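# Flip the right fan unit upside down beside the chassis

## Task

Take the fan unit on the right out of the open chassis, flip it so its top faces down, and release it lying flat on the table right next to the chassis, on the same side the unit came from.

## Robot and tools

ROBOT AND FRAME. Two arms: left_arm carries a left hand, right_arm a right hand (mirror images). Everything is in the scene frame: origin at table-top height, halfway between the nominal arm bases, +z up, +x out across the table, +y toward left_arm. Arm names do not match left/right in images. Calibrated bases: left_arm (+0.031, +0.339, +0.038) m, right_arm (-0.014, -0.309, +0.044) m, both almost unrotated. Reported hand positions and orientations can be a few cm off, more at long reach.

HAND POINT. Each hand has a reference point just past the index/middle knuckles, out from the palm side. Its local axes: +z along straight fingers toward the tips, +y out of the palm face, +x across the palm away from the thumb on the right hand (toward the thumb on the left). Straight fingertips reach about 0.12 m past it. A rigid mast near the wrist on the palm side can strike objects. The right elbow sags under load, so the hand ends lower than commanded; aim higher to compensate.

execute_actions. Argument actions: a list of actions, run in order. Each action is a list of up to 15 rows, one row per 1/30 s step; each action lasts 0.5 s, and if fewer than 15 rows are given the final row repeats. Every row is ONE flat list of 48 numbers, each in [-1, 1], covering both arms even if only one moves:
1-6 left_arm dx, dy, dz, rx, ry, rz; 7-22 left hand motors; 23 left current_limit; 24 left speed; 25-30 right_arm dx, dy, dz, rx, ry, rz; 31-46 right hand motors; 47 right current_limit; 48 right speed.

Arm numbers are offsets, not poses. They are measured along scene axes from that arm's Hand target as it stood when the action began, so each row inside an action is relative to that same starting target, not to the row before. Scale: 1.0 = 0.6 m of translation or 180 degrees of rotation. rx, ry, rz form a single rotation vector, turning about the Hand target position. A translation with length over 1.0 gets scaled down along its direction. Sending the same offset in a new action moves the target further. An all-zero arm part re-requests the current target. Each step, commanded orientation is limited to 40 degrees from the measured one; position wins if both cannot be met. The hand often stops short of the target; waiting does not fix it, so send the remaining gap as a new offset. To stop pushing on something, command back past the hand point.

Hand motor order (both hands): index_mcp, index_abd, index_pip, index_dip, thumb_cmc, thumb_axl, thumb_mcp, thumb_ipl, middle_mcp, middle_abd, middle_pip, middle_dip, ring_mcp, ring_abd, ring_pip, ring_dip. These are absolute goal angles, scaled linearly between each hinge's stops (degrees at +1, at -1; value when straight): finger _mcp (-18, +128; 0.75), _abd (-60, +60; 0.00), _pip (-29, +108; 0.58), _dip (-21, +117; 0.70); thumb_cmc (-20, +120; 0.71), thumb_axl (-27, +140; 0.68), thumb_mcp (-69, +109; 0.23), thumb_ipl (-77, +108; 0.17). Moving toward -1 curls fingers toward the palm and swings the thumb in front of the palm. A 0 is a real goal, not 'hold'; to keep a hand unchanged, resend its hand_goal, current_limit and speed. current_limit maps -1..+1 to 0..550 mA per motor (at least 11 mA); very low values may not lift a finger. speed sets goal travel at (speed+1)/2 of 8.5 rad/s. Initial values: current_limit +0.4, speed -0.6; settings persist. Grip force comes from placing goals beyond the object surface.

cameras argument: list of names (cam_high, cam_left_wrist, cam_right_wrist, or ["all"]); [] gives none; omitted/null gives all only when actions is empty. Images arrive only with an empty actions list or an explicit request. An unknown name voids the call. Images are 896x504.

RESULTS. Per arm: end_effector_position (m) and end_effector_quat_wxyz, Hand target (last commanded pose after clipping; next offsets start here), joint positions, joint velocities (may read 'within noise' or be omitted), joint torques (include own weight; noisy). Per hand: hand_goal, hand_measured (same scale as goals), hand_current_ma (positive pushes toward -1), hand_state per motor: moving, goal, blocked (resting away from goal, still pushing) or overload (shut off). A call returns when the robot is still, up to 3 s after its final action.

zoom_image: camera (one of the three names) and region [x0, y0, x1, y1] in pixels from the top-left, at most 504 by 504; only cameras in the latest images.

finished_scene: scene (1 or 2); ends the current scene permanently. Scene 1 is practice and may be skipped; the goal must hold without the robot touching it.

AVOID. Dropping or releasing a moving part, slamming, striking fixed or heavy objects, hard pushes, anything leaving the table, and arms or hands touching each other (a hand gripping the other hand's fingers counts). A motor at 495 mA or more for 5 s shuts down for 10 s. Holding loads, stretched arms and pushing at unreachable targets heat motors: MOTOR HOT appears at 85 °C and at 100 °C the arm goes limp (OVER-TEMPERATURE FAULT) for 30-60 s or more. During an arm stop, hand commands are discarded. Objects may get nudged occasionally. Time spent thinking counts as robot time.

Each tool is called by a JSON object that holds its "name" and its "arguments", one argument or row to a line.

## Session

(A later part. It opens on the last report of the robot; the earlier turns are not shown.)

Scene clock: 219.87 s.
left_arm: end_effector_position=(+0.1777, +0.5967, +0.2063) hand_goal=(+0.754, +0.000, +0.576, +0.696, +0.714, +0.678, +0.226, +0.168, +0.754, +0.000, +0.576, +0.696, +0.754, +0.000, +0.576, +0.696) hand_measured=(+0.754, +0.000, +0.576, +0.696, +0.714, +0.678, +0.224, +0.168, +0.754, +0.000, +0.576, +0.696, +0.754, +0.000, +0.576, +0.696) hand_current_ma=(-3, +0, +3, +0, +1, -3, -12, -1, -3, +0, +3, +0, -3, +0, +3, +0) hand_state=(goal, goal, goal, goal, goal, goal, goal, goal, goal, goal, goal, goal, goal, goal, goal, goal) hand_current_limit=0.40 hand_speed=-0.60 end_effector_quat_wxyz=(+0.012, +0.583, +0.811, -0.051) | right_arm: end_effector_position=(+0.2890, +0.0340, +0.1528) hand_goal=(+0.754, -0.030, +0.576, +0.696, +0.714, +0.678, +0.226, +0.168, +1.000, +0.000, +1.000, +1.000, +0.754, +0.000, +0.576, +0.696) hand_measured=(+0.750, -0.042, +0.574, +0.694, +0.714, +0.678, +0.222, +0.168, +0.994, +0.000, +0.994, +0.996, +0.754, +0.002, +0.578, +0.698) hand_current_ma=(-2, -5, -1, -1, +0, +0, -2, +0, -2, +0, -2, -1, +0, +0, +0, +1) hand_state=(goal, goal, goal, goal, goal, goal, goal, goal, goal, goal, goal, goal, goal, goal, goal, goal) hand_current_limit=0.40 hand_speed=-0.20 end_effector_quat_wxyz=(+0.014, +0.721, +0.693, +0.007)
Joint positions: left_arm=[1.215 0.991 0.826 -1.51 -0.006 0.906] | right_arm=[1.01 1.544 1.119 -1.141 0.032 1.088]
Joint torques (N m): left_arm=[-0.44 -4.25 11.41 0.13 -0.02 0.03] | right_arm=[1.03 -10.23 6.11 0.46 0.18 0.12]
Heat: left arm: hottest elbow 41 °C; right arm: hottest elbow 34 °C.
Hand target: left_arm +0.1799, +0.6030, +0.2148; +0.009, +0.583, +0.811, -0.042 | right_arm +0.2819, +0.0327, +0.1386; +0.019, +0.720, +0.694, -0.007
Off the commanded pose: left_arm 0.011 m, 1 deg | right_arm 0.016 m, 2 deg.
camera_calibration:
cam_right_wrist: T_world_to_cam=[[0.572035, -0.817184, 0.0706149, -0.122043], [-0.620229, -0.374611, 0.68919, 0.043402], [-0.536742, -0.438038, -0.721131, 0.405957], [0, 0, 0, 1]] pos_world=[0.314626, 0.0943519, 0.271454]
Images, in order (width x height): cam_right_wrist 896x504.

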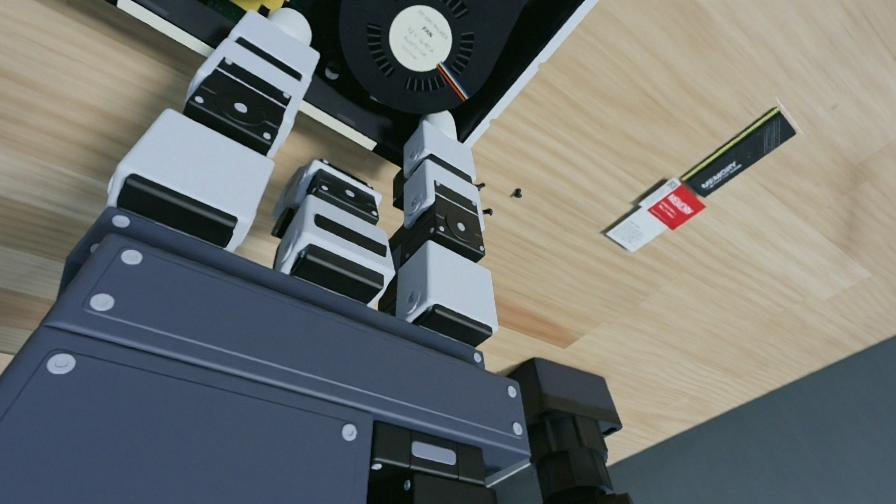

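{"name": "execute_actions", "arguments": {
  "actions": [
    [[0,0,0,0,0,0,0.754,0,0.576,0.696,0.714,0.678,0.226,0.168,0.754,0,0.576,0.696,0.754,0,0.576,0.696,0.4,-0.6,0.006,-0.002,0.015,0,0,0,0.754,-0.03,0.576,0.696,0.714,0.678,0.226,0.168,1,0,1,1,0.754,0.15,0.576,0.696,0.4,-0.6]],
    [[0,0,0,0,0,0,0.754,0,0.576,0.696,0.714,0.678,0.226,0.168,0.754,0,0.576,0.696,0.754,0,0.576,0.696,0.4,-0.6,0,0,0,0,0,0,0.754,-0.2,0.576,0.696,0.714,0.678,0.226,0.168,1,0,1,1,0.754,0.35,0.576,0.696,0.4,-0.6]],
    [[0,0,0,0,0,0,0.754,0,0.576,0.696,0.714,0.678,0.226,0.168,0.754,0,0.576,0.696,0.754,0,0.576,0.696,0.4,-0.6,0,0,0,0,0,0,0.754,-0.2,0.576,0.696,0.714,0.678,0.226,0.168,1,0,1,1,0.754,0.35,0.576,0.696,0.4,-0.6]]
  ],
  "cameras": ["cam_right_wrist"]
}}

{"name": "zoom_image", "arguments": {
  "camera": "cam_right_wrist",
  "region": [230, 0, 550, 180]
}}

Scene clock: 222.93 s.
left_arm: end_effector_position=(+0.1777, +0.5967, +0.2063) hand_goal=(+0.754, +0.000, +0.576, +0.696, +0.714, +0.678, +0.226, +0.168, +0.754, +0.000, +0.576, +0.696, +0.754, +0.000, +0.576, +0.696) hand_measured=(+0.754, +0.000, +0.576, +0.696, +0.714, +0.678, +0.224, +0.168, +0.754, +0.000, +0.576, +0.696, +0.754, +0.000, +0.576, +0.696) hand_current_ma=(-3, +0, +3, +0, +1, -3, -12, -1, -3, +0, +3, +0, -3, +0, +3, +0) hand_state=(goal, goal, goal, goal, goal, goal, goal, goal, goal, goal, goal, goal, goal, goal, goal, goal) hand_current_limit=0.40 hand_speed=-0.60 end_effector_quat_wxyz=(+0.012, +0.583, +0.811, -0.051) | right_arm: end_effector_position=(+0.2874, +0.0315, +0.1523) hand_goal=(+0.754, -0.200, +0.576, +0.696, +0.714, +0.678, +0.226, +0.168, +1.000, +0.000, +1.000, +1.000, +0.754, +0.350, +0.576, +0.696) hand_measured=(+0.756, -0.156, +0.576, +0.694, +0.714, +0.678, +0.222, +0.168, +0.994, +0.000, +0.994, +0.996, +0.760, +0.312, +0.578, +0.698) hand_current_ma=(+0, +48, +0, +0, +0, +0, -2, +0, -2, +0, -2, -1, +3, -39, +1, +0) hand_state=(goal, blocked, goal, goal, goal, goal, goal, goal, goal, goal, goal, goal, goal, blocked, goal, goal) hand_current_limit=0.40 hand_speed=-0.60 end_effector_quat_wxyz=(+0.016, +0.721, +0.693, +0.001)
Joint positions: left_arm=[1.215 0.991 0.826 -1.51 -0.006 0.906] | right_arm=[1.01 1.544 1.119 -1.152 0.03 1.088]
Joint torques (N m): left_arm=[-0.44 -4.37 11.4 0.14 -0.02 0.03] | right_arm=[0.26 -10.93 7.25 -0.06 0.22 0.04]
Heat: left arm: hottest elbow 41 °C; right arm: hottest elbow 34 °C.
Hand target: left_arm +0.1799, +0.6030, +0.2148; +0.009, +0.583, +0.811, -0.042 | right_arm +0.2855, +0.0315, +0.1474; +0.019, +0.720, +0.694, -0.007
Off the commanded pose: left_arm 0.011 m, 1 deg | right_arm 0.005 m, 1 deg.
camera_calibration:
cam_right_wrist: T_world_to_cam=[[0.57257, -0.816442, 0.0747389, -0.123902], [-0.615301, -0.367679, 0.697292, 0.0389467], [-0.541819, -0.445236, -0.71288, 0.404063], [0, 0, 0, 1]] pos_world=[0.313835, 0.0930644, 0.270151]
Images, in order (width x height): cam_right_wrist 896x504.

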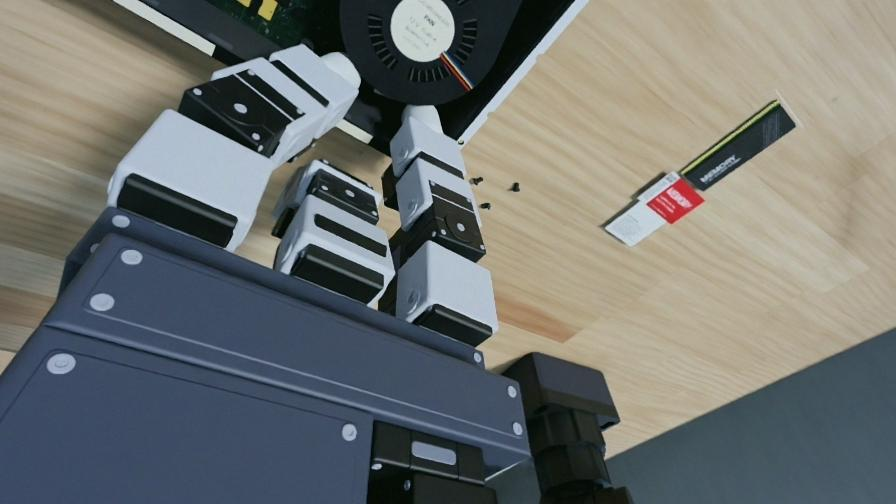

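Scaled by 1.575.

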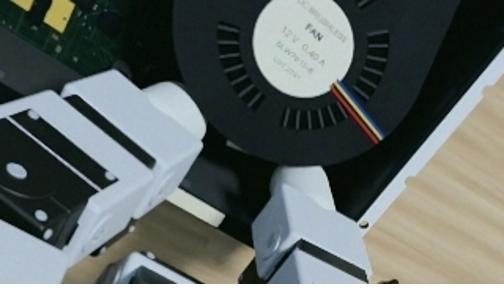

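{"name": "execute_actions", "arguments": {
  "actions": [
    [[0,0,0,0,0,0,0.754,0,0.576,0.696,0.714,0.678,0.226,0.168,0.754,0,0.576,0.696,0.754,0,0.576,0.696,0.4,-0.6,0,0,0,0,0,0,0.754,-0.03,0.576,0.696,0.714,0.678,0.226,0.168,1,0,1,1,0.754,0.05,0.576,0.696,0.4,-0.4]],
    [[0,0,0,0,0,0,0.754,0,0.576,0.696,0.714,0.678,0.226,0.168,0.754,0,0.576,0.696,0.754,0,0.576,0.696,0.4,-0.6,0.015,0,0,0,0,0,0.754,-0.02,0.576,0.696,0.714,0.678,0.226,0.168,1,0,1,1,0.754,0.05,0.576,0.696,0.4,-0.6]],
    [[0,0,0,0,0,0,0.754,0,0.576,0.696,0.714,0.678,0.226,0.168,0.754,0,0.576,0.696,0.754,0,0.576,0.696,0.4,-0.6,0,0,0,0,0,0,0.754,-0.02,0.576,0.696,0.714,0.678,0.226,0.168,1,0,1,1,0.754,0.05,0.576,0.696,0.4,-0.6]]
  ],
  "cameras": ["cam_right_wrist"]
}}

{"name": "zoom_image", "arguments": {
  "camera": "cam_right_wrist",
  "region": [230, 0, 550, 180]
}}

Scene clock: 225.37 s.
left_arm: end_effector_position=(+0.1777, +0.5967, +0.2063) hand_goal=(+0.754, +0.000, +0.576, +0.696, +0.714, +0.678, +0.226, +0.168, +0.754, +0.000, +0.576, +0.696, +0.754, +0.000, +0.576, +0.696) hand_measured=(+0.754, +0.000, +0.576, +0.696, +0.714, +0.678, +0.224, +0.168, +0.754, +0.000, +0.576, +0.696, +0.754, +0.000, +0.576, +0.696) hand_current_ma=(-3, +0, +3, +0, +1, -3, -12, -1, -3, +0, +3, +0, -3, +0, +3, +0) hand_state=(goal, goal, goal, goal, goal, goal, goal, goal, goal, goal, goal, goal, goal, goal, goal, goal) hand_current_limit=0.40 hand_speed=-0.60 end_effector_quat_wxyz=(+0.012, +0.583, +0.811, -0.051) | right_arm: end_effector_position=(+0.2875, +0.0320, +0.1519) hand_goal=(+0.754, -0.020, +0.576, +0.696, +0.714, +0.678, +0.226, +0.168, +1.000, +0.000, +1.000, +1.000, +0.754, +0.050, +0.576, +0.696) hand_measured=(+0.756, -0.058, +0.576, +0.694, +0.714, +0.678, +0.222, +0.168, +0.994, +0.000, +0.994, +0.996, +0.750, +0.052, +0.574, +0.696) hand_current_ma=(+1, -36, +0, +0, +0, +0, -2, +0, -2, +0, -2, -1, -2, +0, +0, +0) hand_state=(goal, blocked, goal, goal, goal, goal, goal, goal, goal, goal, goal, goal, goal, goal, goal, goal) hand_current_limit=0.40 hand_speed=-0.60 end_effector_quat_wxyz=(+0.016, +0.719, +0.695, +0.000)
Joint positions: left_arm=[1.215 0.991 0.826 -1.51 -0.006 0.906] | right_arm=[1.01 1.545 1.119 -1.152 0.03 1.083]
Joint torques (N m): left_arm=[-0.5 -4.25 11.4 0.17 -0.03 0.04] | right_arm=[-1.2 -10.17 8.14 -0.08 0.24 -0.08]
Heat: left arm: hottest elbow 41 °C; right arm: hottest elbow 34 °C.
Hand target: left_arm +0.1799, +0.6030, +0.2148; +0.009, +0.583, +0.811, -0.042 | right_arm +0.2945, +0.0315, +0.1475; +0.019, +0.720, +0.694, -0.007
Off the commanded pose: left_arm 0.011 m, 1 deg | right_arm 0.008 m, 1 deg.
camera_calibration:
cam_right_wrist: T_world_to_cam=[[0.577257, -0.813084, 0.0752913, -0.125078], [-0.612754, -0.370386, 0.698103, 0.038837], [-0.539729, -0.449119, -0.712028, 0.403419], [0, 0, 0, 1]] pos_world=[0.313737, 0.0938695, 0.269551]
Images, in order (width x height): cam_right_wrist 896x504.

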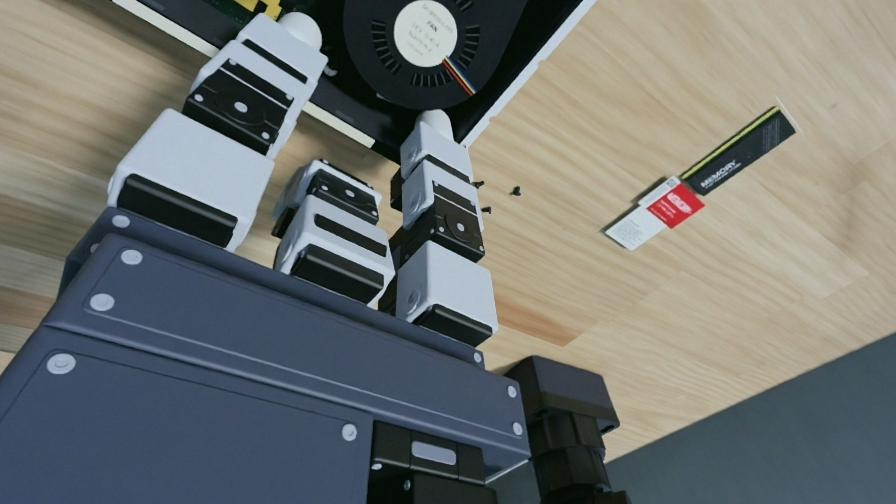

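Scaled by 1.575.

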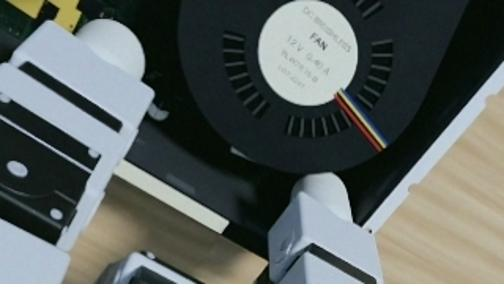

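{"name": "execute_actions", "arguments": {
  "actions": [
    [[0,0,0,0,0,0,0.754,0,0.576,0.696,0.714,0.678,0.226,0.168,0.754,0,0.576,0.696,0.754,0,0.576,0.696,0.4,-0.6,0.016,0.002,0,0,0,0,0.754,-0.02,0.576,0.696,0.714,0.678,0.226,0.168,1,0,1,1,0.754,0.05,0.576,0.696,0.4,-0.6]]
  ],
  "cameras": ["cam_right_wrist"]
}}

{"name": "zoom_image", "arguments": {
  "camera": "cam_right_wrist",
  "region": [230, 0, 550, 180]
}}

Scene clock: 227.03 s.
left_arm: end_effector_position=(+0.1777, +0.5967, +0.2063) hand_goal=(+0.754, +0.000, +0.576, +0.696, +0.714, +0.678, +0.226, +0.168, +0.754, +0.000, +0.576, +0.696, +0.754, +0.000, +0.576, +0.696) hand_measured=(+0.754, +0.000, +0.576, +0.696, +0.714, +0.678, +0.224, +0.168, +0.754, +0.000, +0.576, +0.696, +0.754, +0.000, +0.576, +0.696) hand_current_ma=(-3, +0, +3, +0, +1, -3, -12, -1, -3, +0, +3, +0, -3, +0, +3, +0) hand_state=(goal, goal, goal, goal, goal, goal, goal, goal, goal, goal, goal, goal, goal, goal, goal, goal) hand_current_limit=0.40 hand_speed=-0.60 end_effector_quat_wxyz=(+0.012, +0.583, +0.811, -0.051) | right_arm: end_effector_position=(+0.2898, +0.0323, +0.1489) hand_goal=(+0.754, -0.020, +0.576, +0.696, +0.714, +0.678, +0.226, +0.168, +1.000, +0.000, +1.000, +1.000, +0.754, +0.050, +0.576, +0.696) hand_measured=(+0.760, -0.058, +0.580, +0.696, +0.714, +0.678, +0.222, +0.168, +0.994, +0.000, +0.994, +0.996, +0.748, +0.048, +0.574, +0.696) hand_current_ma=(+3, -36, +1, +0, +0, +0, -2, +0, -2, +0, -2, -1, -2, +0, +0, +0) hand_state=(goal, blocked, goal, goal, goal, goal, goal, goal, goal, goal, goal, goal, goal, goal, goal, goal) hand_current_limit=0.40 hand_speed=-0.60 end_effector_quat_wxyz=(+0.014, +0.716, +0.698, -0.003)
Joint positions: left_arm=[1.215 0.991 0.826 -1.51 -0.006 0.906] | right_arm=[1.003 1.553 1.121 -1.152 0.025 1.067]
Joint torques (N m): left_arm=[-0.44 -4.25 11.4 0.17 -0.03 0.03] | right_arm=[-2.02 -9.82 9.2 -0.18 0.43 -0.1]
Heat: left arm: hottest elbow 41 °C; right arm: hottest elbow 34 °C.
Hand target: left_arm +0.1799, +0.6030, +0.2148; +0.009, +0.583, +0.811, -0.042 | right_arm +0.3042, +0.0327, +0.1476; +0.019, +0.720, +0.694, -0.007
Off the commanded pose: left_arm 0.011 m, 1 deg | right_arm 0.014 m, 1 deg.
camera_calibration:
cam_right_wrist: T_world_to_cam=[[0.584899, -0.80785, 0.0726035, -0.127942], [-0.604082, -0.374129, 0.703642, 0.0391696], [-0.541274, -0.455418, -0.706835, 0.402666], [0, 0, 0, 1]] pos_world=[0.316447, 0.0946779, 0.266346]
Images, in order (width x height): cam_right_wrist 896x504.

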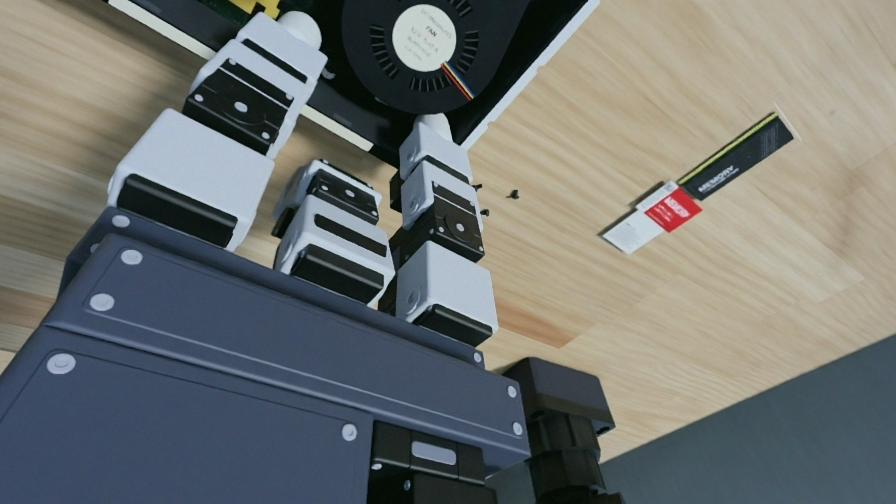

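Scaled by 1.575.

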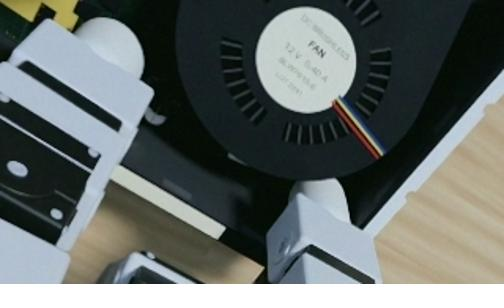

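{"name": "execute_actions", "arguments": {
  "actions": [
    [[0,0,0,0,0,0,0.754,0,0.576,0.696,0.714,0.678,0.226,0.168,0.754,0,0.576,0.696,0.754,0,0.576,0.696,0.4,-0.6,0.0,0.0,0,0,0,0,0.754,-0.3,0.576,0.696,0.714,0.678,0.226,0.168,1,0,1,1,0.754,0.55,0.576,0.696,0.7,-0.6]],
    [[0,0,0,0,0,0,0.754,0,0.576,0.696,0.714,0.678,0.226,0.168,0.754,0,0.576,0.696,0.754,0,0.576,0.696,0.4,-0.6,0.0,0.0,0,0,0,0,0.754,-0.3,0.576,0.696,0.714,0.678,0.226,0.168,1,0,1,1,0.754,0.55,0.576,0.696,0.7,-0.6]]
  ],
  "cameras": ["cam_right_wrist"]
}}

{"name": "zoom_image", "arguments": {
  "camera": "cam_right_wrist",
  "region": [230, 0, 550, 180]
}}

Scene clock: 228.63 s.
left_arm: end_effector_position=(+0.1777, +0.5967, +0.2063) hand_goal=(+0.754, +0.000, +0.576, +0.696, +0.714, +0.678, +0.226, +0.168, +0.754, +0.000, +0.576, +0.696, +0.754, +0.000, +0.576, +0.696) hand_measured=(+0.754, +0.000, +0.576, +0.696, +0.714, +0.678, +0.224, +0.168, +0.754, +0.000, +0.576, +0.696, +0.754, +0.000, +0.576, +0.696) hand_current_ma=(-3, +0, +3, +0, +1, -3, -12, -1, -3, +0, +3, +0, -3, +0, +3, +0) hand_state=(goal, goal, goal, goal, goal, goal, goal, goal, goal, goal, goal, goal, goal, goal, goal, goal) hand_current_limit=0.40 hand_speed=-0.60 end_effector_quat_wxyz=(+0.012, +0.583, +0.811, -0.051) | right_arm: end_effector_position=(+0.2930, +0.0293, +0.1469) hand_goal=(+0.754, -0.300, +0.576, +0.696, +0.714, +0.678, +0.226, +0.168, +1.000, +0.000, +1.000, +1.000, +0.754, +0.550, +0.576, +0.696) hand_measured=(+0.764, -0.158, +0.580, +0.696, +0.714, +0.678, +0.222, +0.168, +0.994, +0.000, +0.994, +0.996, +0.752, +0.240, +0.574, +0.694) hand_current_ma=(+5, +319, +2, +0, +0, +0, -2, +0, -2, +0, -2, -1, +0, -467, -1, +0) hand_state=(goal, blocked, goal, goal, goal, goal, goal, goal, goal, goal, goal, goal, goal, blocked, goal, goal) hand_current_limit=0.70 hand_speed=-0.60 end_effector_quat_wxyz=(+0.017, +0.717, +0.697, -0.006)
Joint positions: left_arm=[1.215 0.991 0.826 -1.51 -0.006 0.906] | right_arm=[0.995 1.559 1.121 -1.154 0.03 1.063]
Joint torques (N m): left_arm=[-0.62 -4.25 11.43 0.16 -0.02 0.03] | right_arm=[-1.38 -10.29 9.2 -0.14 0.27 -0.06]
Heat: left arm: hottest elbow 41 °C; right arm: hottest elbow 34 °C.
Hand target: left_arm +0.1799, +0.6030, +0.2148; +0.009, +0.583, +0.811, -0.042 | right_arm +0.3042, +0.0328, +0.1477; +0.019, +0.720, +0.694, -0.007
Off the commanded pose: left_arm 0.011 m, 1 deg | right_arm 0.012 m, 1 deg.
camera_calibration:
cam_right_wrist: T_world_to_cam=[[0.581606, -0.809543, 0.079845, -0.132123], [-0.60559, -0.365352, 0.706951, 0.041137], [-0.543135, -0.45952, -0.702741, 0.401541], [0, 0, 0, 1]] pos_world=[0.319847, 0.0925864, 0.263647]
Images, in order (width x height): cam_right_wrist 896x504.

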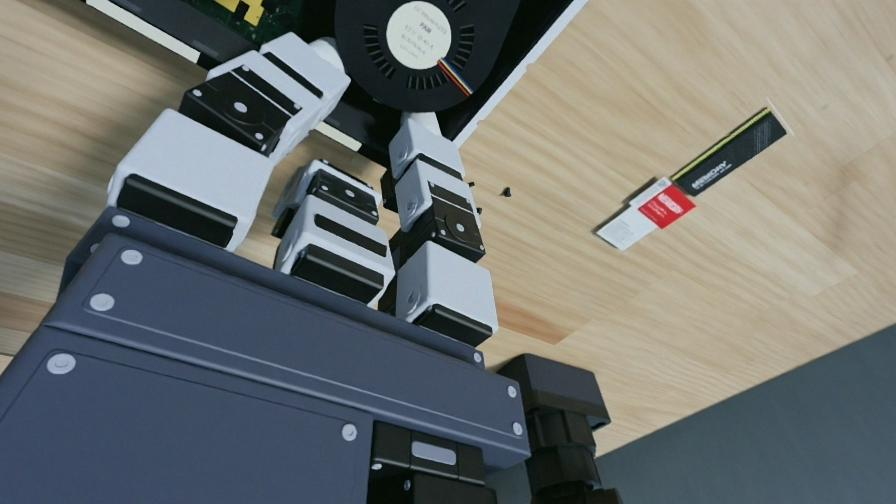

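Scaled by 1.575.

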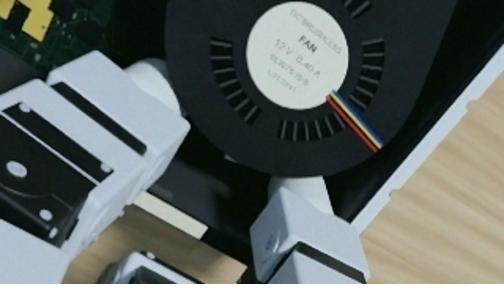

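{"name": "execute_actions", "arguments": {
  "actions": [
    [[0,0,0,0,0,0,0.754,0,0.576,0.696,0.714,0.678,0.226,0.168,0.754,0,0.576,0.696,0.754,0,0.576,0.696,0.4,-0.6,0.0,0.0,0.03,0,0,0,0.754,-0.3,0.576,0.696,0.714,0.678,0.226,0.168,1,0,1,1,0.754,0.45,0.576,0.696,0.7,-0.6]],
    [[0,0,0,0,0,0,0.754,0,0.576,0.696,0.714,0.678,0.226,0.168,0.754,0,0.576,0.696,0.754,0,0.576,0.696,0.4,-0.6,0.0,0.0,0.02,0,0,0,0.754,-0.3,0.576,0.696,0.714,0.678,0.226,0.168,1,0,1,1,0.754,0.45,0.576,0.696,0.7,-0.6]]
  ],
  "cameras": ["cam_right_wrist"]
}}

{"name": "zoom_image", "arguments": {
  "camera": "cam_right_wrist",
  "region": [230, 0, 550, 180]
}}

Scene clock: 230.23 s.
left_arm: end_effector_position=(+0.1777, +0.5967, +0.2063) hand_goal=(+0.754, +0.000, +0.576, +0.696, +0.714, +0.678, +0.226, +0.168, +0.754, +0.000, +0.576, +0.696, +0.754, +0.000, +0.576, +0.696) hand_measured=(+0.754, +0.000, +0.576, +0.696, +0.714, +0.678, +0.224, +0.168, +0.754, +0.000, +0.576, +0.696, +0.754, +0.000, +0.576, +0.696) hand_current_ma=(-3, +0, +3, +0, +1, -3, -12, -1, -3, +0, +3, +0, -3, +0, +3, +0) hand_state=(goal, goal, goal, goal, goal, goal, goal, goal, goal, goal, goal, goal, goal, goal, goal, goal) hand_current_limit=0.40 hand_speed=-0.60 end_effector_quat_wxyz=(+0.012, +0.583, +0.811, -0.051) | right_arm: end_effector_position=(+0.2879, +0.0209, +0.1540) hand_goal=(+0.754, -0.300, +0.576, +0.696, +0.714, +0.678, +0.226, +0.168, +1.000, +0.000, +1.000, +1.000, +0.754, +0.450, +0.576, +0.696) hand_measured=(+0.756, -0.294, +0.578, +0.696, +0.714, +0.678, +0.222, +0.168, +0.994, +0.004, +0.996, +0.996, +0.762, +0.410, +0.582, +0.698) hand_current_ma=(+0, +2, +1, +0, +0, +0, -2, +0, -2, +1, -1, -1, +4, -40, +2, +0) hand_state=(goal, goal, goal, goal, goal, goal, goal, goal, goal, goal, goal, goal, goal, blocked, goal, goal) hand_current_limit=0.70 hand_speed=-0.60 end_effector_quat_wxyz=(+0.024, +0.716, +0.697, -0.032)
Joint positions: left_arm=[1.215 0.991 0.826 -1.51 -0.006 0.906] | right_arm=[0.995 1.559 1.143 -1.231 0.029 1.063]
Joint torques (N m): left_arm=[-0.5 -4.37 11.4 0.16 -0.02 0.03] | right_arm=[-1.32 -12.81 10.92 -0.32 0.31 -0.05]
Heat: left arm: hottest elbow 41 °C; right arm: hottest elbow 34 °C.
Hand target: left_arm +0.1799, +0.6030, +0.2148; +0.009, +0.583, +0.811, -0.042 | right_arm +0.3041, +0.0327, +0.1775; +0.019, +0.720, +0.694, -0.007
Off the commanded pose: left_arm 0.011 m, 1 deg | right_arm 0.031 m, 3 deg.
camera_calibration:
cam_right_wrist: T_world_to_cam=[[0.584408, -0.805161, 0.100907, -0.140669], [-0.585213, -0.33205, 0.739776, 0.0183499], [-0.562133, -0.491383, -0.665244, 0.400324], [0, 0, 0, 1]] pos_world=[0.317982, 0.089544, 0.266933]
Images, in order (width x height): cam_right_wrist 896x504.

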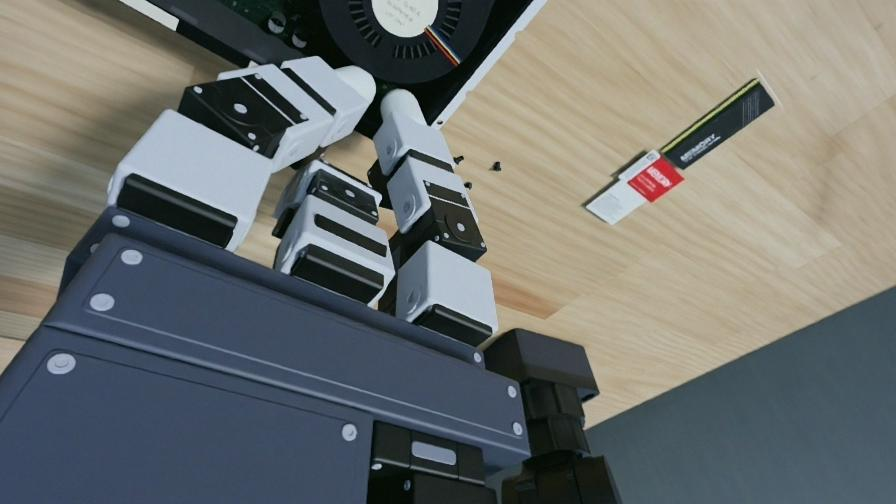

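Scaled by 1.575.

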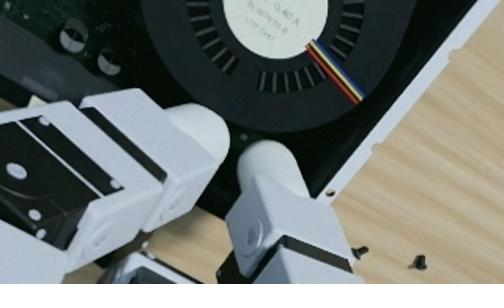

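{"name": "execute_actions", "arguments": {
  "actions": [
    [[0,0,0,0,0,0,0.754,0,0.576,0.696,0.714,0.678,0.226,0.168,0.754,0,0.576,0.696,0.754,0,0.576,0.696,0.4,-0.6,0.0,0.0,0.04,0,0,0,0.754,0,0.576,0.696,0.714,0.678,0.226,0.168,1,0,1,1,0.754,0,0.576,0.696,0.4,-0.2]],
    [[0,0,0,0,0,0,0.754,0,0.576,0.696,0.714,0.678,0.226,0.168,0.754,0,0.576,0.696,0.754,0,0.576,0.696,0.4,-0.6,0.0,0.0,0.05,0.011,0,0,1,0,1,1,0.714,0.678,0.226,0.168,1,0,1,1,0.754,0,0.576,0.696,0.4,-0.2]],
    [[0,0,0,0,0,0,0.754,0,0.576,0.696,0.714,0.678,0.226,0.168,0.754,0,0.576,0.696,0.754,0,0.576,0.696,0.4,-0.6,0.193,-0.010,0,0,0,0,1,0,1,1,0.714,0.678,0.226,0.168,1,0,1,1,0.754,0,0.576,0.696,0.4,-0.2]],
    [[0,0,0,0,0,0,0.754,0,0.576,0.696,0.714,0.678,0.226,0.168,0.754,0,0.576,0.696,0.754,0,0.576,0.696,0.4,-0.6,0,0,-0.05,0,0,0,1,0,1,1,0.714,0.678,0.226,0.168,1,0,1,1,0.754,0,0.576,0.696,0.4,-0.2]]
  ],
  "cameras": ["cam_right_wrist"]
}}

{"name": "zoom_image", "arguments": {
  "camera": "cam_right_wrist",
  "region": [230, 0, 490, 180]
}}

Scene clock: 235.53 s.
left_arm: end_effector_position=(+0.1777, +0.5967, +0.2063) hand_goal=(+0.754, +0.000, +0.576, +0.696, +0.714, +0.678, +0.226, +0.168, +0.754, +0.000, +0.576, +0.696, +0.754, +0.000, +0.576, +0.696) hand_measured=(+0.754, +0.000, +0.576, +0.696, +0.714, +0.678, +0.224, +0.168, +0.754, +0.000, +0.576, +0.696, +0.754, +0.000, +0.576, +0.696) hand_current_ma=(-3, +0, +3, +0, +1, -3, -12, -1, -3, +0, +3, +0, -3, +0, +3, +0) hand_state=(goal, goal, goal, goal, goal, goal, goal, goal, goal, goal, goal, goal, goal, goal, goal, goal) hand_current_limit=0.40 hand_speed=-0.60 end_effector_quat_wxyz=(+0.012, +0.583, +0.811, -0.051) | right_arm: end_effector_position=(+0.4183, +0.0157, +0.2055) hand_goal=(+1.000, +0.000, +1.000, +1.000, +0.714, +0.678, +0.226, +0.168, +1.000, +0.000, +1.000, +1.000, +0.754, +0.000, +0.576, +0.696) hand_measured=(+0.994, -0.002, +0.994, +0.996, +0.714, +0.678, +0.222, +0.168, +0.994, +0.002, +0.996, +0.996, +0.752, +0.002, +0.578, +0.698) hand_current_ma=(-3, -1, -3, -1, +0, +0, -2, +0, -2, +0, -1, -1, +0, +0, +0, +0) hand_state=(goal, goal, goal, goal, goal, goal, goal, goal, goal, goal, goal, goal, goal, goal, goal, goal) hand_current_limit=0.40 hand_speed=-0.20 end_effector_quat_wxyz=(+0.008, +0.727, +0.687, +0.003)
Joint positions: left_arm=[1.215 0.991 0.826 -1.51 -0.006 0.906] | right_arm=[0.758 1.662 1.414 -1.318 0.016 0.854]
Joint torques (N m): left_arm=[-0.56 -4.13 11.43 0.13 -0.03 0.03] | right_arm=[0.91 -13.04 8.53 0.64 0.04 -0.09]
Heat: left arm: hottest elbow 41 °C; right arm: hottest elbow 35 °C.
Hand target: left_arm +0.1799, +0.6030, +0.2148; +0.009, +0.583, +0.811, -0.042 | right_arm +0.4199, +0.0268, +0.2014; +0.007, +0.720, +0.694, +0.005
Off the commanded pose: left_arm 0.011 m, 1 deg | right_arm 0.012 m, 1 deg.
camera_calibration:
cam_right_wrist: T_world_to_cam=[[0.55804, -0.827748, 0.0585206, -0.206259], [-0.61637, -0.366252, 0.697099, 0.0771427], [-0.555589, -0.42508, -0.714582, 0.511697], [0, 0, 0, 1]] pos_world=[0.446943, 0.0750351, 0.323944]
Images, in order (width x height): cam_right_wrist 896x504.

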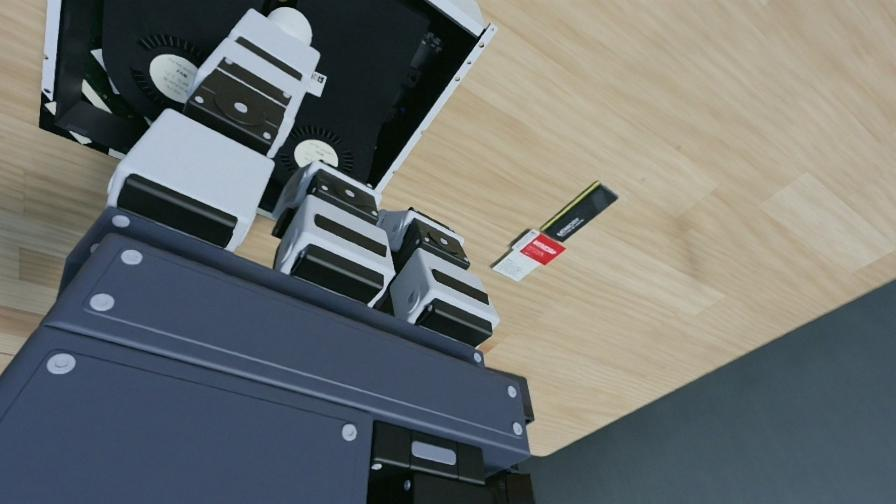

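Scaled by 1.938.

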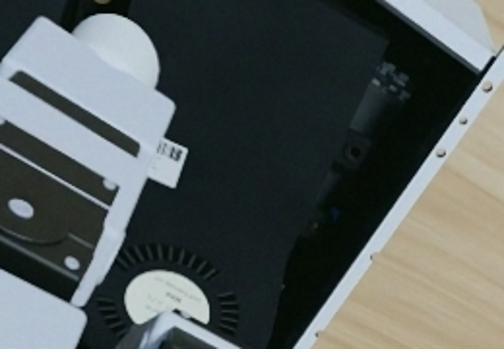

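{"name": "execute_actions", "arguments": {
  "actions": [
    [[0,0,0,0,0,0,0.754,0,0.576,0.696,0.714,0.678,0.226,0.168,0.754,0,0.576,0.696,0.754,0,0.576,0.696,0.4,-0.6,0.002,0.012,0,0,0,0,1,0,1,1,0.714,0.678,0.226,0.168,1,0,1,1,0.754,0,0.576,0.696,0.4,-0.2]],
    [[0,0,0,0,0,0,0.754,0,0.576,0.696,0.714,0.678,0.226,0.168,0.754,0,0.576,0.696,0.754,0,0.576,0.696,0.4,-0.6,0,0,-0.02,0,0,0,1,0,1,1,0.714,0.678,0.226,0.168,1,0,1,1,0.754,0,0.576,0.696,0.4,-0.2]]
  ],
  "cameras": ["cam_right_wrist"]
}}

{"name": "zoom_image", "arguments": {
  "camera": "cam_right_wrist",
  "region": [210, 0, 420, 140]
}}

Scene clock: 238.20 s.
left_arm: end_effector_position=(+0.1777, +0.5967, +0.2063) hand_goal=(+0.754, +0.000, +0.576, +0.696, +0.714, +0.678, +0.226, +0.168, +0.754, +0.000, +0.576, +0.696, +0.754, +0.000, +0.576, +0.696) hand_measured=(+0.754, +0.000, +0.576, +0.696, +0.714, +0.678, +0.224, +0.168, +0.754, +0.000, +0.576, +0.696, +0.754, +0.000, +0.576, +0.696) hand_current_ma=(-3, +0, +3, +0, +1, -3, -12, -1, -3, +0, +3, +0, -3, +0, +3, +0) hand_state=(goal, goal, goal, goal, goal, goal, goal, goal, goal, goal, goal, goal, goal, goal, goal, goal) hand_current_limit=0.40 hand_speed=-0.60 end_effector_quat_wxyz=(+0.012, +0.583, +0.811, -0.051) | right_arm: end_effector_position=(+0.4215, +0.0225, +0.1953) hand_goal=(+1.000, +0.000, +1.000, +1.000, +0.714, +0.678, +0.226, +0.168, +1.000, +0.000, +1.000, +1.000, +0.754, +0.000, +0.576, +0.696) hand_measured=(+0.994, -0.002, +0.994, +0.996, +0.714, +0.678, +0.222, +0.168, +0.994, +0.002, +0.996, +0.996, +0.752, +0.002, +0.578, +0.698) hand_current_ma=(-3, -1, -3, -1, +0, +0, -2, +0, -2, +0, -1, -1, +0, +0, +0, +0) hand_state=(goal, goal, goal, goal, goal, goal, goal, goal, goal, goal, goal, goal, goal, goal, goal, goal) hand_current_limit=0.40 hand_speed=-0.20 end_effector_quat_wxyz=(+0.008, +0.726, +0.688, +0.005)
Joint positions: left_arm=[1.215 0.991 0.826 -1.51 -0.006 0.906] | right_arm=[0.762 1.684 1.414 -1.292 0.016 0.854]
Joint torques (N m): left_arm=[-0.56 -4.31 11.43 0.14 -0.01 0.03] | right_arm=[1.2 -13.1 8.35 0.64 0.04 0]
Heat: left arm: hottest elbow 41 °C; right arm: hottest elbow 34 °C.
Hand target: left_arm +0.1799, +0.6030, +0.2148; +0.009, +0.583, +0.811, -0.042 | right_arm +0.4211, +0.0340, +0.1894; +0.007, +0.720, +0.694, +0.005
Off the commanded pose: left_arm 0.011 m, 1 deg | right_arm 0.013 m, 1 deg.
camera_calibration:
cam_right_wrist: T_world_to_cam=[[0.561649, -0.825353, 0.0578193, -0.203176], [-0.616366, -0.370767, 0.694712, 0.0892844], [-0.551945, -0.425822, -0.71696, 0.508012], [0, 0, 0, 1]] pos_world=[0.44954, 0.0817349, 0.313945]
Images, in order (width x height): cam_right_wrist 896x504.

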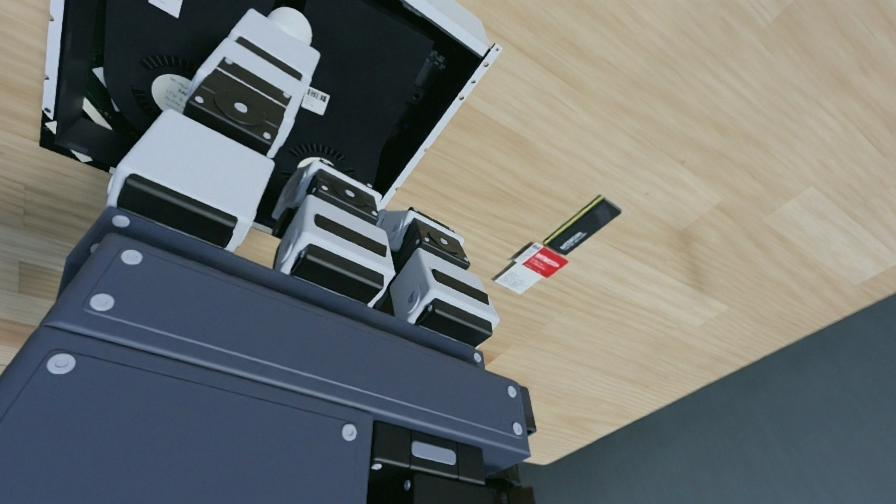

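Scaled by 2.400.

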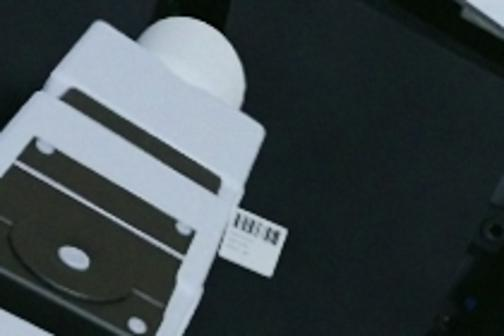

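{"name": "execute_actions", "arguments": {
  "actions": [
    [[0,0,0,0,0,0,0.754,0,0.576,0.696,0.714,0.678,0.226,0.168,0.754,0,0.576,0.696,0.754,0,0.576,0.696,0.4,-0.6,0.0,0.0,0.08,0,0,0,1,0,1,1,0.714,0.678,0.226,0.168,1,0,1,1,1,0,1,1,0.4,-0.2]],
    [[0,0,0,0,0,0,0.754,0,0.576,0.696,0.714,0.678,0.226,0.168,0.754,0,0.576,0.696,0.754,0,0.576,0.696,0.4,-0.6,-0.23,0.030,0,0,0,0,0.754,0,0.576,0.696,0.714,0.678,0.226,0.168,0.754,0,0.576,0.696,1,0,1,1,0.4,-0.2]],
    [[0,0,0,0,0,0,0.754,0,0.576,0.696,0.714,0.678,0.226,0.168,0.754,0,0.576,0.696,0.754,0,0.576,0.696,0.4,-0.6,0,0,-0.08,0,0,0,0.754,0,0.576,0.696,0.714,0.678,0.226,0.168,0.754,0,0.576,0.696,1,0,1,1,0.4,-0.2]]
  ],
  "cameras": ["cam_right_wrist"]
}}

{"name": "zoom_image", "arguments": {
  "camera": "cam_right_wrist",
  "region": [230, 0, 550, 180]
}}

Scene clock: 244.93 s.
left_arm: end_effector_position=(+0.1777, +0.5967, +0.2063) hand_goal=(+0.754, +0.000, +0.576, +0.696, +0.714, +0.678, +0.226, +0.168, +0.754, +0.000, +0.576, +0.696, +0.754, +0.000, +0.576, +0.696) hand_measured=(+0.754, +0.000, +0.576, +0.696, +0.714, +0.678, +0.224, +0.168, +0.754, +0.000, +0.576, +0.696, +0.754, +0.000, +0.576, +0.696) hand_current_ma=(-3, +0, +3, +0, +1, -3, -12, -1, -3, +0, +3, +0, -3, +0, +3, +0) hand_state=(goal, goal, goal, goal, goal, goal, goal, goal, goal, goal, goal, goal, goal, goal, goal, goal) hand_current_limit=0.40 hand_speed=-0.60 end_effector_quat_wxyz=(+0.012, +0.583, +0.811, -0.051) | right_arm: end_effector_position=(+0.2804, +0.0541, +0.1962) hand_goal=(+0.754, +0.000, +0.576, +0.696, +0.714, +0.678, +0.226, +0.168, +0.754, +0.000, +0.576, +0.696, +1.000, +0.000, +1.000, +1.000) hand_measured=(+0.752, -0.002, +0.578, +0.698, +0.714, +0.678, +0.222, +0.168, +0.754, +0.002, +0.578, +0.698, +0.992, +0.002, +0.994, +0.996) hand_current_ma=(+0, +0, +1, +1, +0, +0, -2, +0, +0, +0, +1, +1, -4, +0, -2, -1) hand_state=(goal, goal, goal, goal, goal, goal, goal, goal, goal, goal, goal, goal, goal, goal, goal, goal) hand_current_limit=0.40 hand_speed=-0.20 end_effector_quat_wxyz=(+0.005, +0.714, +0.700, +0.008)
Joint positions: left_arm=[1.215 0.991 0.826 -1.51 -0.006 0.906] | right_arm=[1.042 1.527 1.225 -1.257 0.013 1.102]
Joint torques (N m): left_arm=[-0.56 -4.25 11.44 0.16 -0.02 0.03] | right_arm=[-0.56 -11.28 7.08 0.72 0.2 0.13]
Heat: left arm: hottest elbow 41 °C; right arm: hottest elbow 34 °C.
Hand target: left_arm +0.1799, +0.6030, +0.2148; +0.009, +0.583, +0.811, -0.042 | right_arm +0.2832, +0.0519, +0.1895; +0.007, +0.720, +0.694, +0.005
Off the commanded pose: left_arm 0.011 m, 1 deg | right_arm 0.008 m, 1 deg.
camera_calibration:
cam_right_wrist: T_world_to_cam=[[0.587827, -0.807373, 0.0510649, -0.104868], [-0.604275, -0.396235, 0.691266, 0.0121226], [-0.537876, -0.437202, -0.720793, 0.441692], [0, 0, 0, 1]] pos_world=[0.306545, 0.113245, 0.315344]
Images, in order (width x height): cam_right_wrist 896x504.

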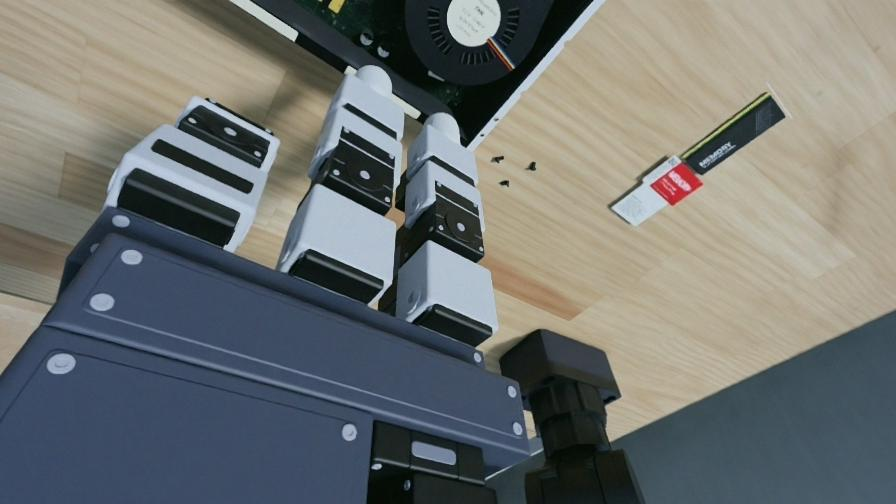

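Scaled by 1.575.

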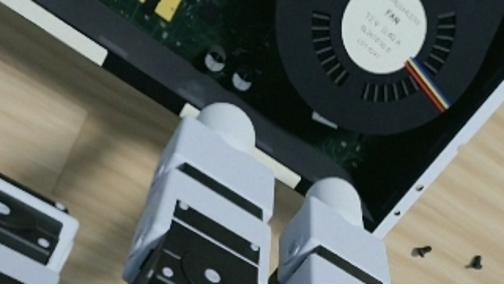

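{"name": "execute_actions", "arguments": {
  "actions": [
    [[0,0,0,0,0,0,0.754,0,0.576,0.696,0.714,0.678,0.226,0.168,0.754,0,0.576,0.696,0.754,0,0.576,0.696,0.4,-0.6,-0.005,-0.007,-0.035,0,0,0,0.754,0,0.576,0.696,0.714,0.678,0.226,0.168,0.754,0,0.576,0.696,1,0,1,1,0.4,-0.2]],
    [[0,0,0,0,0,0,0.754,0,0.576,0.696,0.714,0.678,0.226,0.168,0.754,0,0.576,0.696,0.754,0,0.576,0.696,0.4,-0.6,0,0,0,0,0,0,0.754,0,0.576,0.696,0.714,0.678,0.226,0.168,0.754,0,0.576,0.696,1,0,1,1,0.4,-0.2]]
  ],
  "cameras": ["cam_right_wrist"]
}}

{"name": "zoom_image", "arguments": {
  "camera": "cam_right_wrist",
  "region": [300, 0, 550, 180]
}}

Scene clock: 247.37 s.
left_arm: end_effector_position=(+0.1777, +0.5967, +0.2063) hand_goal=(+0.754, +0.000, +0.576, +0.696, +0.714, +0.678, +0.226, +0.168, +0.754, +0.000, +0.576, +0.696, +0.754, +0.000, +0.576, +0.696) hand_measured=(+0.754, +0.000, +0.576, +0.696, +0.714, +0.678, +0.224, +0.168, +0.754, +0.000, +0.576, +0.696, +0.754, +0.000, +0.576, +0.696) hand_current_ma=(-3, +0, +3, +0, +1, -3, -12, -1, -3, +0, +3, +0, -3, +0, +3, +0) hand_state=(goal, goal, goal, goal, goal, goal, goal, goal, goal, goal, goal, goal, goal, goal, goal, goal) hand_current_limit=0.40 hand_speed=-0.60 end_effector_quat_wxyz=(+0.012, +0.583, +0.811, -0.051) | right_arm: end_effector_position=(+0.2785, +0.0504, +0.1779) hand_goal=(+0.754, +0.000, +0.576, +0.696, +0.714, +0.678, +0.226, +0.168, +0.754, +0.000, +0.576, +0.696, +1.000, +0.000, +1.000, +1.000) hand_measured=(+0.752, -0.002, +0.578, +0.698, +0.714, +0.678, +0.222, +0.168, +0.754, +0.002, +0.578, +0.698, +0.992, +0.002, +0.994, +0.996) hand_current_ma=(+0, +0, +1, +1, +0, +0, -2, +0, +0, +0, +1, +1, -4, +0, -2, -1) hand_state=(goal, goal, goal, goal, goal, goal, goal, goal, goal, goal, goal, goal, goal, goal, goal, goal) hand_current_limit=0.40 hand_speed=-0.20 end_effector_quat_wxyz=(+0.004, +0.715, +0.699, +0.011)
Joint positions: left_arm=[1.215 0.991 0.826 -1.51 -0.006 0.906] | right_arm=[1.042 1.528 1.176 -1.2 0.013 1.104]
Joint torques (N m): left_arm=[-0.5 -4.37 11.44 0.14 -0.02 0.03] | right_arm=[-0.44 -10.81 6.82 0.68 0.2 0.11]
Heat: left arm: hottest elbow 41 °C; right arm: hottest elbow 34 °C.
Hand target: left_arm +0.1799, +0.6030, +0.2148; +0.009, +0.583, +0.811, -0.042 | right_arm +0.2801, +0.0476, +0.1685; +0.007, +0.720, +0.694, +0.005
Off the commanded pose: left_arm 0.011 m, 1 deg | right_arm 0.010 m, 1 deg.
camera_calibration:
cam_right_wrist: T_world_to_cam=[[0.586116, -0.808788, 0.0482574, -0.104788], [-0.60711, -0.39896, 0.687203, 0.0237452], [-0.536549, -0.432078, -0.724861, 0.425883], [0, 0, 0, 1]] pos_world=[0.304341, 0.108737, 0.297445]
Images, in order (width x height): cam_right_wrist 896x504.

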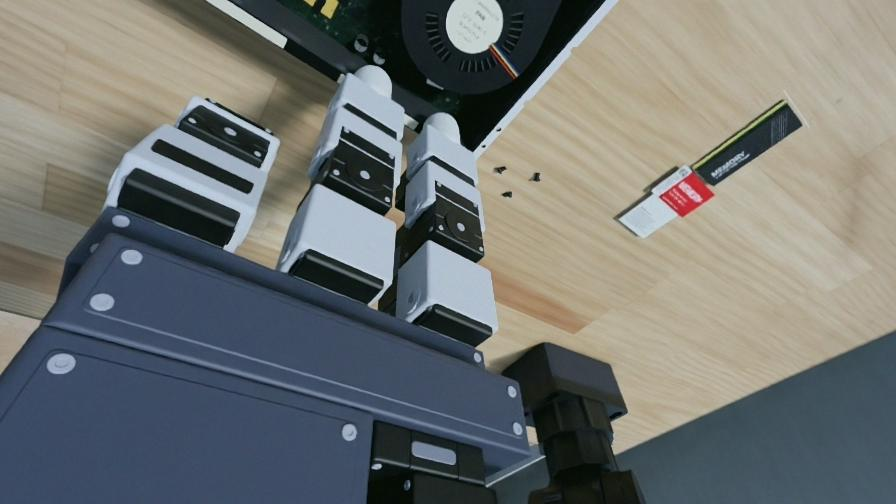

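Scaled by 2.016.

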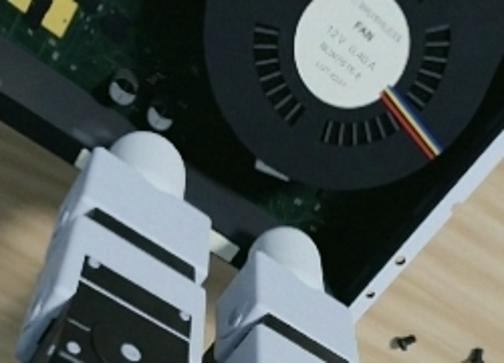

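{"name": "execute_actions", "arguments": {
  "actions": [
    [[0,0,0,0,0,0,0.754,0,0.576,0.696,0.714,0.678,0.226,0.168,0.754,0,0.576,0.696,0.754,0,0.576,0.696,0.4,-0.6,0.003,0,-0.035,0,0,0,0.754,0,0.576,0.696,0.714,0.678,0.226,0.168,0.754,0,0.576,0.696,1,0,1,1,0.4,-0.2]],
    [[0,0,0,0,0,0,0.754,0,0.576,0.696,0.714,0.678,0.226,0.168,0.754,0,0.576,0.696,0.754,0,0.576,0.696,0.4,-0.6,0,0,0,0,0,0,0.754,0,0.576,0.696,0.714,0.678,0.226,0.168,0.754,0,0.576,0.696,1,0,1,1,0.4,-0.2]]
  ],
  "cameras": ["cam_right_wrist"]
}}

{"name": "zoom_image", "arguments": {
  "camera": "cam_right_wrist",
  "region": [300, 0, 550, 180]
}}

Scene clock: 249.83 s.
left_arm: end_effector_position=(+0.1777, +0.5967, +0.2063) hand_goal=(+0.754, +0.000, +0.576, +0.696, +0.714, +0.678, +0.226, +0.168, +0.754, +0.000, +0.576, +0.696, +0.754, +0.000, +0.576, +0.696) hand_measured=(+0.754, +0.000, +0.576, +0.696, +0.714, +0.678, +0.224, +0.168, +0.754, +0.000, +0.576, +0.696, +0.754, +0.000, +0.576, +0.696) hand_current_ma=(-3, +0, +3, +0, +1, -3, -12, -1, -3, +0, +3, +0, -3, +0, +3, +0) hand_state=(goal, goal, goal, goal, goal, goal, goal, goal, goal, goal, goal, goal, goal, goal, goal, goal) hand_current_limit=0.40 hand_speed=-0.60 end_effector_quat_wxyz=(+0.012, +0.583, +0.811, -0.051) | right_arm: end_effector_position=(+0.2805, +0.0523, +0.1592) hand_goal=(+0.754, +0.000, +0.576, +0.696, +0.714, +0.678, +0.226, +0.168, +0.754, +0.000, +0.576, +0.696, +1.000, +0.000, +1.000, +1.000) hand_measured=(+0.748, -0.002, +0.574, +0.696, +0.714, +0.678, +0.222, +0.168, +0.750, +0.002, +0.574, +0.696, +0.992, +0.002, +0.994, +0.996) hand_current_ma=(-2, +0, +0, +0, +0, +0, -2, +0, -2, +0, +0, +0, -4, +0, -2, -1) hand_state=(goal, goal, goal, goal, goal, goal, goal, goal, goal, goal, goal, goal, goal, goal, goal, goal) hand_current_limit=0.40 hand_speed=-0.20 end_effector_quat_wxyz=(+0.005, +0.715, +0.699, +0.014)
Joint positions: left_arm=[1.215 0.991 0.826 -1.51 -0.006 0.906] | right_arm=[1.042 1.55 1.147 -1.144 0.018 1.104]
Joint torques (N m): left_arm=[-0.56 -4.37 11.41 0.16 -0.02 0.04] | right_arm=[-0.67 -10.87 6.49 0.68 0.03 0.08]
Heat: left arm: hottest elbow 41 °C; right arm: hottest elbow 34 °C.
Hand target: left_arm +0.1799, +0.6030, +0.2148; +0.009, +0.583, +0.811, -0.042 | right_arm +0.2819, +0.0477, +0.1475; +0.007, +0.720, +0.694, +0.005
Off the commanded pose: left_arm 0.011 m, 1 deg | right_arm 0.013 m, 1 deg.
camera_calibration:
cam_right_wrist: T_world_to_cam=[[0.585744, -0.808932, 0.0503317, -0.103703], [-0.611868, -0.400616, 0.682001, 0.0407059], [-0.531528, -0.430274, -0.729618, 0.413492], [0, 0, 0, 1]] pos_world=[0.305432, 0.110334, 0.279149]
Images, in order (width x height): cam_right_wrist 896x504.

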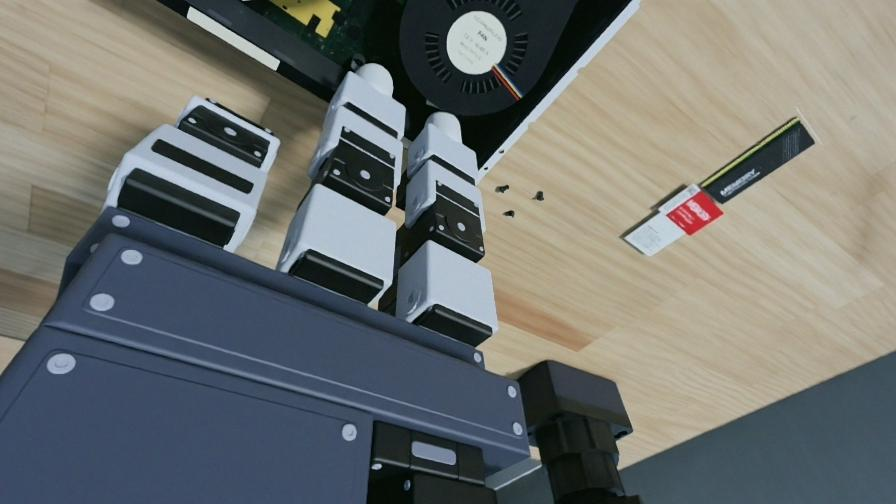

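Scaled by 2.016.

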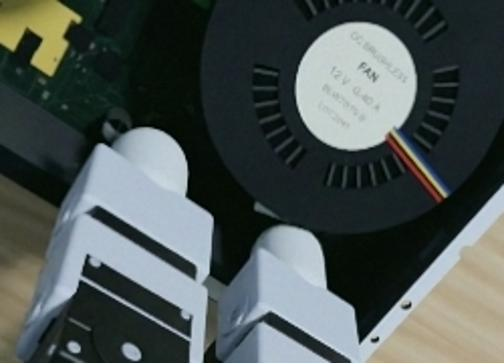

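{"name": "execute_actions", "arguments": {
  "actions": [
    [[0,0,0,0,0,0,0.754,0,0.576,0.696,0.714,0.678,0.226,0.168,0.754,0,0.576,0.696,0.754,0,0.576,0.696,0.4,-0.6,0.004,-0.005,-0.02,0,0,0,0.754,0,0.576,0.696,0.714,0.678,0.226,0.168,0.754,0,0.576,0.696,1,0,1,1,0.4,-0.2]],
    [[0,0,0,0,0,0,0.754,0,0.576,0.696,0.714,0.678,0.226,0.168,0.754,0,0.576,0.696,0.754,0,0.576,0.696,0.4,-0.6,0,0,0,0,0,0,0.754,0,0.576,0.696,0.714,0.678,0.226,0.168,0.754,0,0.576,0.696,1,0,1,1,0.4,-0.2]]
  ],
  "cameras": ["cam_right_wrist"]
}}

{"name": "zoom_image", "arguments": {
  "camera": "cam_right_wrist",
  "region": [300, 0, 550, 180]
}}

Scene clock: 251.37 s.
left_arm: end_effector_position=(+0.1777, +0.5967, +0.2063) hand_goal=(+0.754, +0.000, +0.576, +0.696, +0.714, +0.678, +0.226, +0.168, +0.754, +0.000, +0.576, +0.696, +0.754, +0.000, +0.576, +0.696) hand_measured=(+0.754, +0.000, +0.576, +0.696, +0.714, +0.678, +0.224, +0.168, +0.754, +0.000, +0.576, +0.696, +0.754, +0.000, +0.576, +0.696) hand_current_ma=(-3, +0, +3, +0, +1, -3, -12, -1, -3, +0, +3, +0, -3, +0, +3, +0) hand_state=(goal, goal, goal, goal, goal, goal, goal, goal, goal, goal, goal, goal, goal, goal, goal, goal) hand_current_limit=0.40 hand_speed=-0.60 end_effector_quat_wxyz=(+0.012, +0.583, +0.811, -0.051) | right_arm: end_effector_position=(+0.2813, +0.0517, +0.1546) hand_goal=(+0.754, +0.000, +0.576, +0.696, +0.714, +0.678, +0.226, +0.168, +0.754, +0.000, +0.576, +0.696, +1.000, +0.000, +1.000, +1.000) hand_measured=(+0.752, +0.006, +0.574, +0.696, +0.714, +0.678, +0.222, +0.168, +0.750, +0.002, +0.574, +0.696, +0.992, +0.002, +0.994, +0.996) hand_current_ma=(-1, +1, +0, +0, +0, +0, -2, +0, -1, +0, +0, +0, -4, +0, -2, -1) hand_state=(goal, goal, goal, goal, goal, goal, goal, goal, goal, goal, goal, goal, goal, goal, goal, goal) hand_current_limit=0.40 hand_speed=-0.20 end_effector_quat_wxyz=(+0.004, +0.716, +0.698, +0.018)
Joint positions: left_arm=[1.215 0.991 0.826 -1.51 -0.006 0.906] | right_arm=[1.04 1.551 1.134 -1.122 0.018 1.104]
Joint torques (N m): left_arm=[-0.5 -4.19 11.43 0.14 -0.03 0.03] | right_arm=[-1.2 -10.11 5.78 1.09 0.03 0]
Heat: left arm: hottest elbow 41 °C; right arm: hottest elbow 34 °C.
Hand target: left_arm +0.1799, +0.6030, +0.2148; +0.009, +0.583, +0.811, -0.042 | right_arm +0.2843, +0.0447, +0.1355; +0.007, +0.720, +0.694, +0.005
Off the commanded pose: left_arm 0.011 m, 1 deg | right_arm 0.021 m, 2 deg.
camera_calibration:
cam_right_wrist: T_world_to_cam=[[0.583696, -0.81063, 0.0466741, -0.103249], [-0.615454, -0.4042, 0.676638, 0.0462224], [-0.529637, -0.423677, -0.734835, 0.410306], [0, 0, 0, 1]] pos_world=[0.306027, 0.108823, 0.27505]
Images, in order (width x height): cam_right_wrist 896x504.

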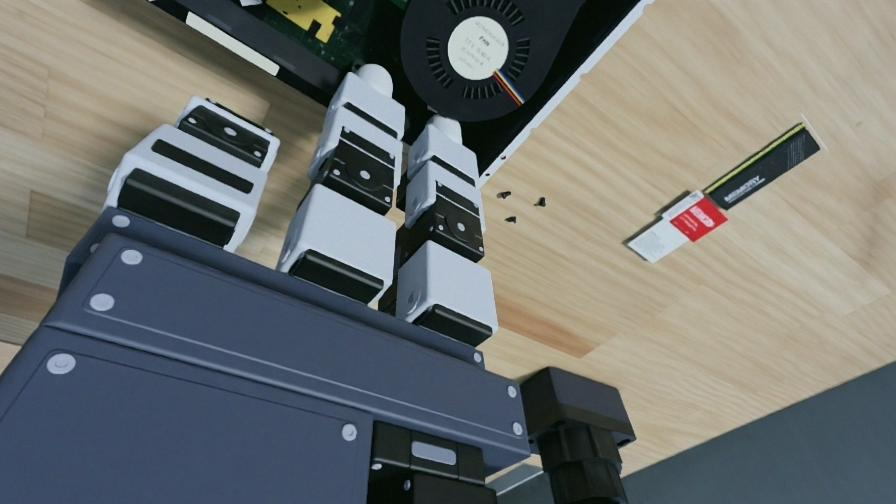

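Scaled by 2.016.

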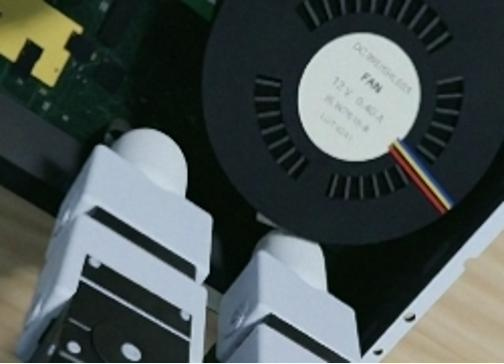

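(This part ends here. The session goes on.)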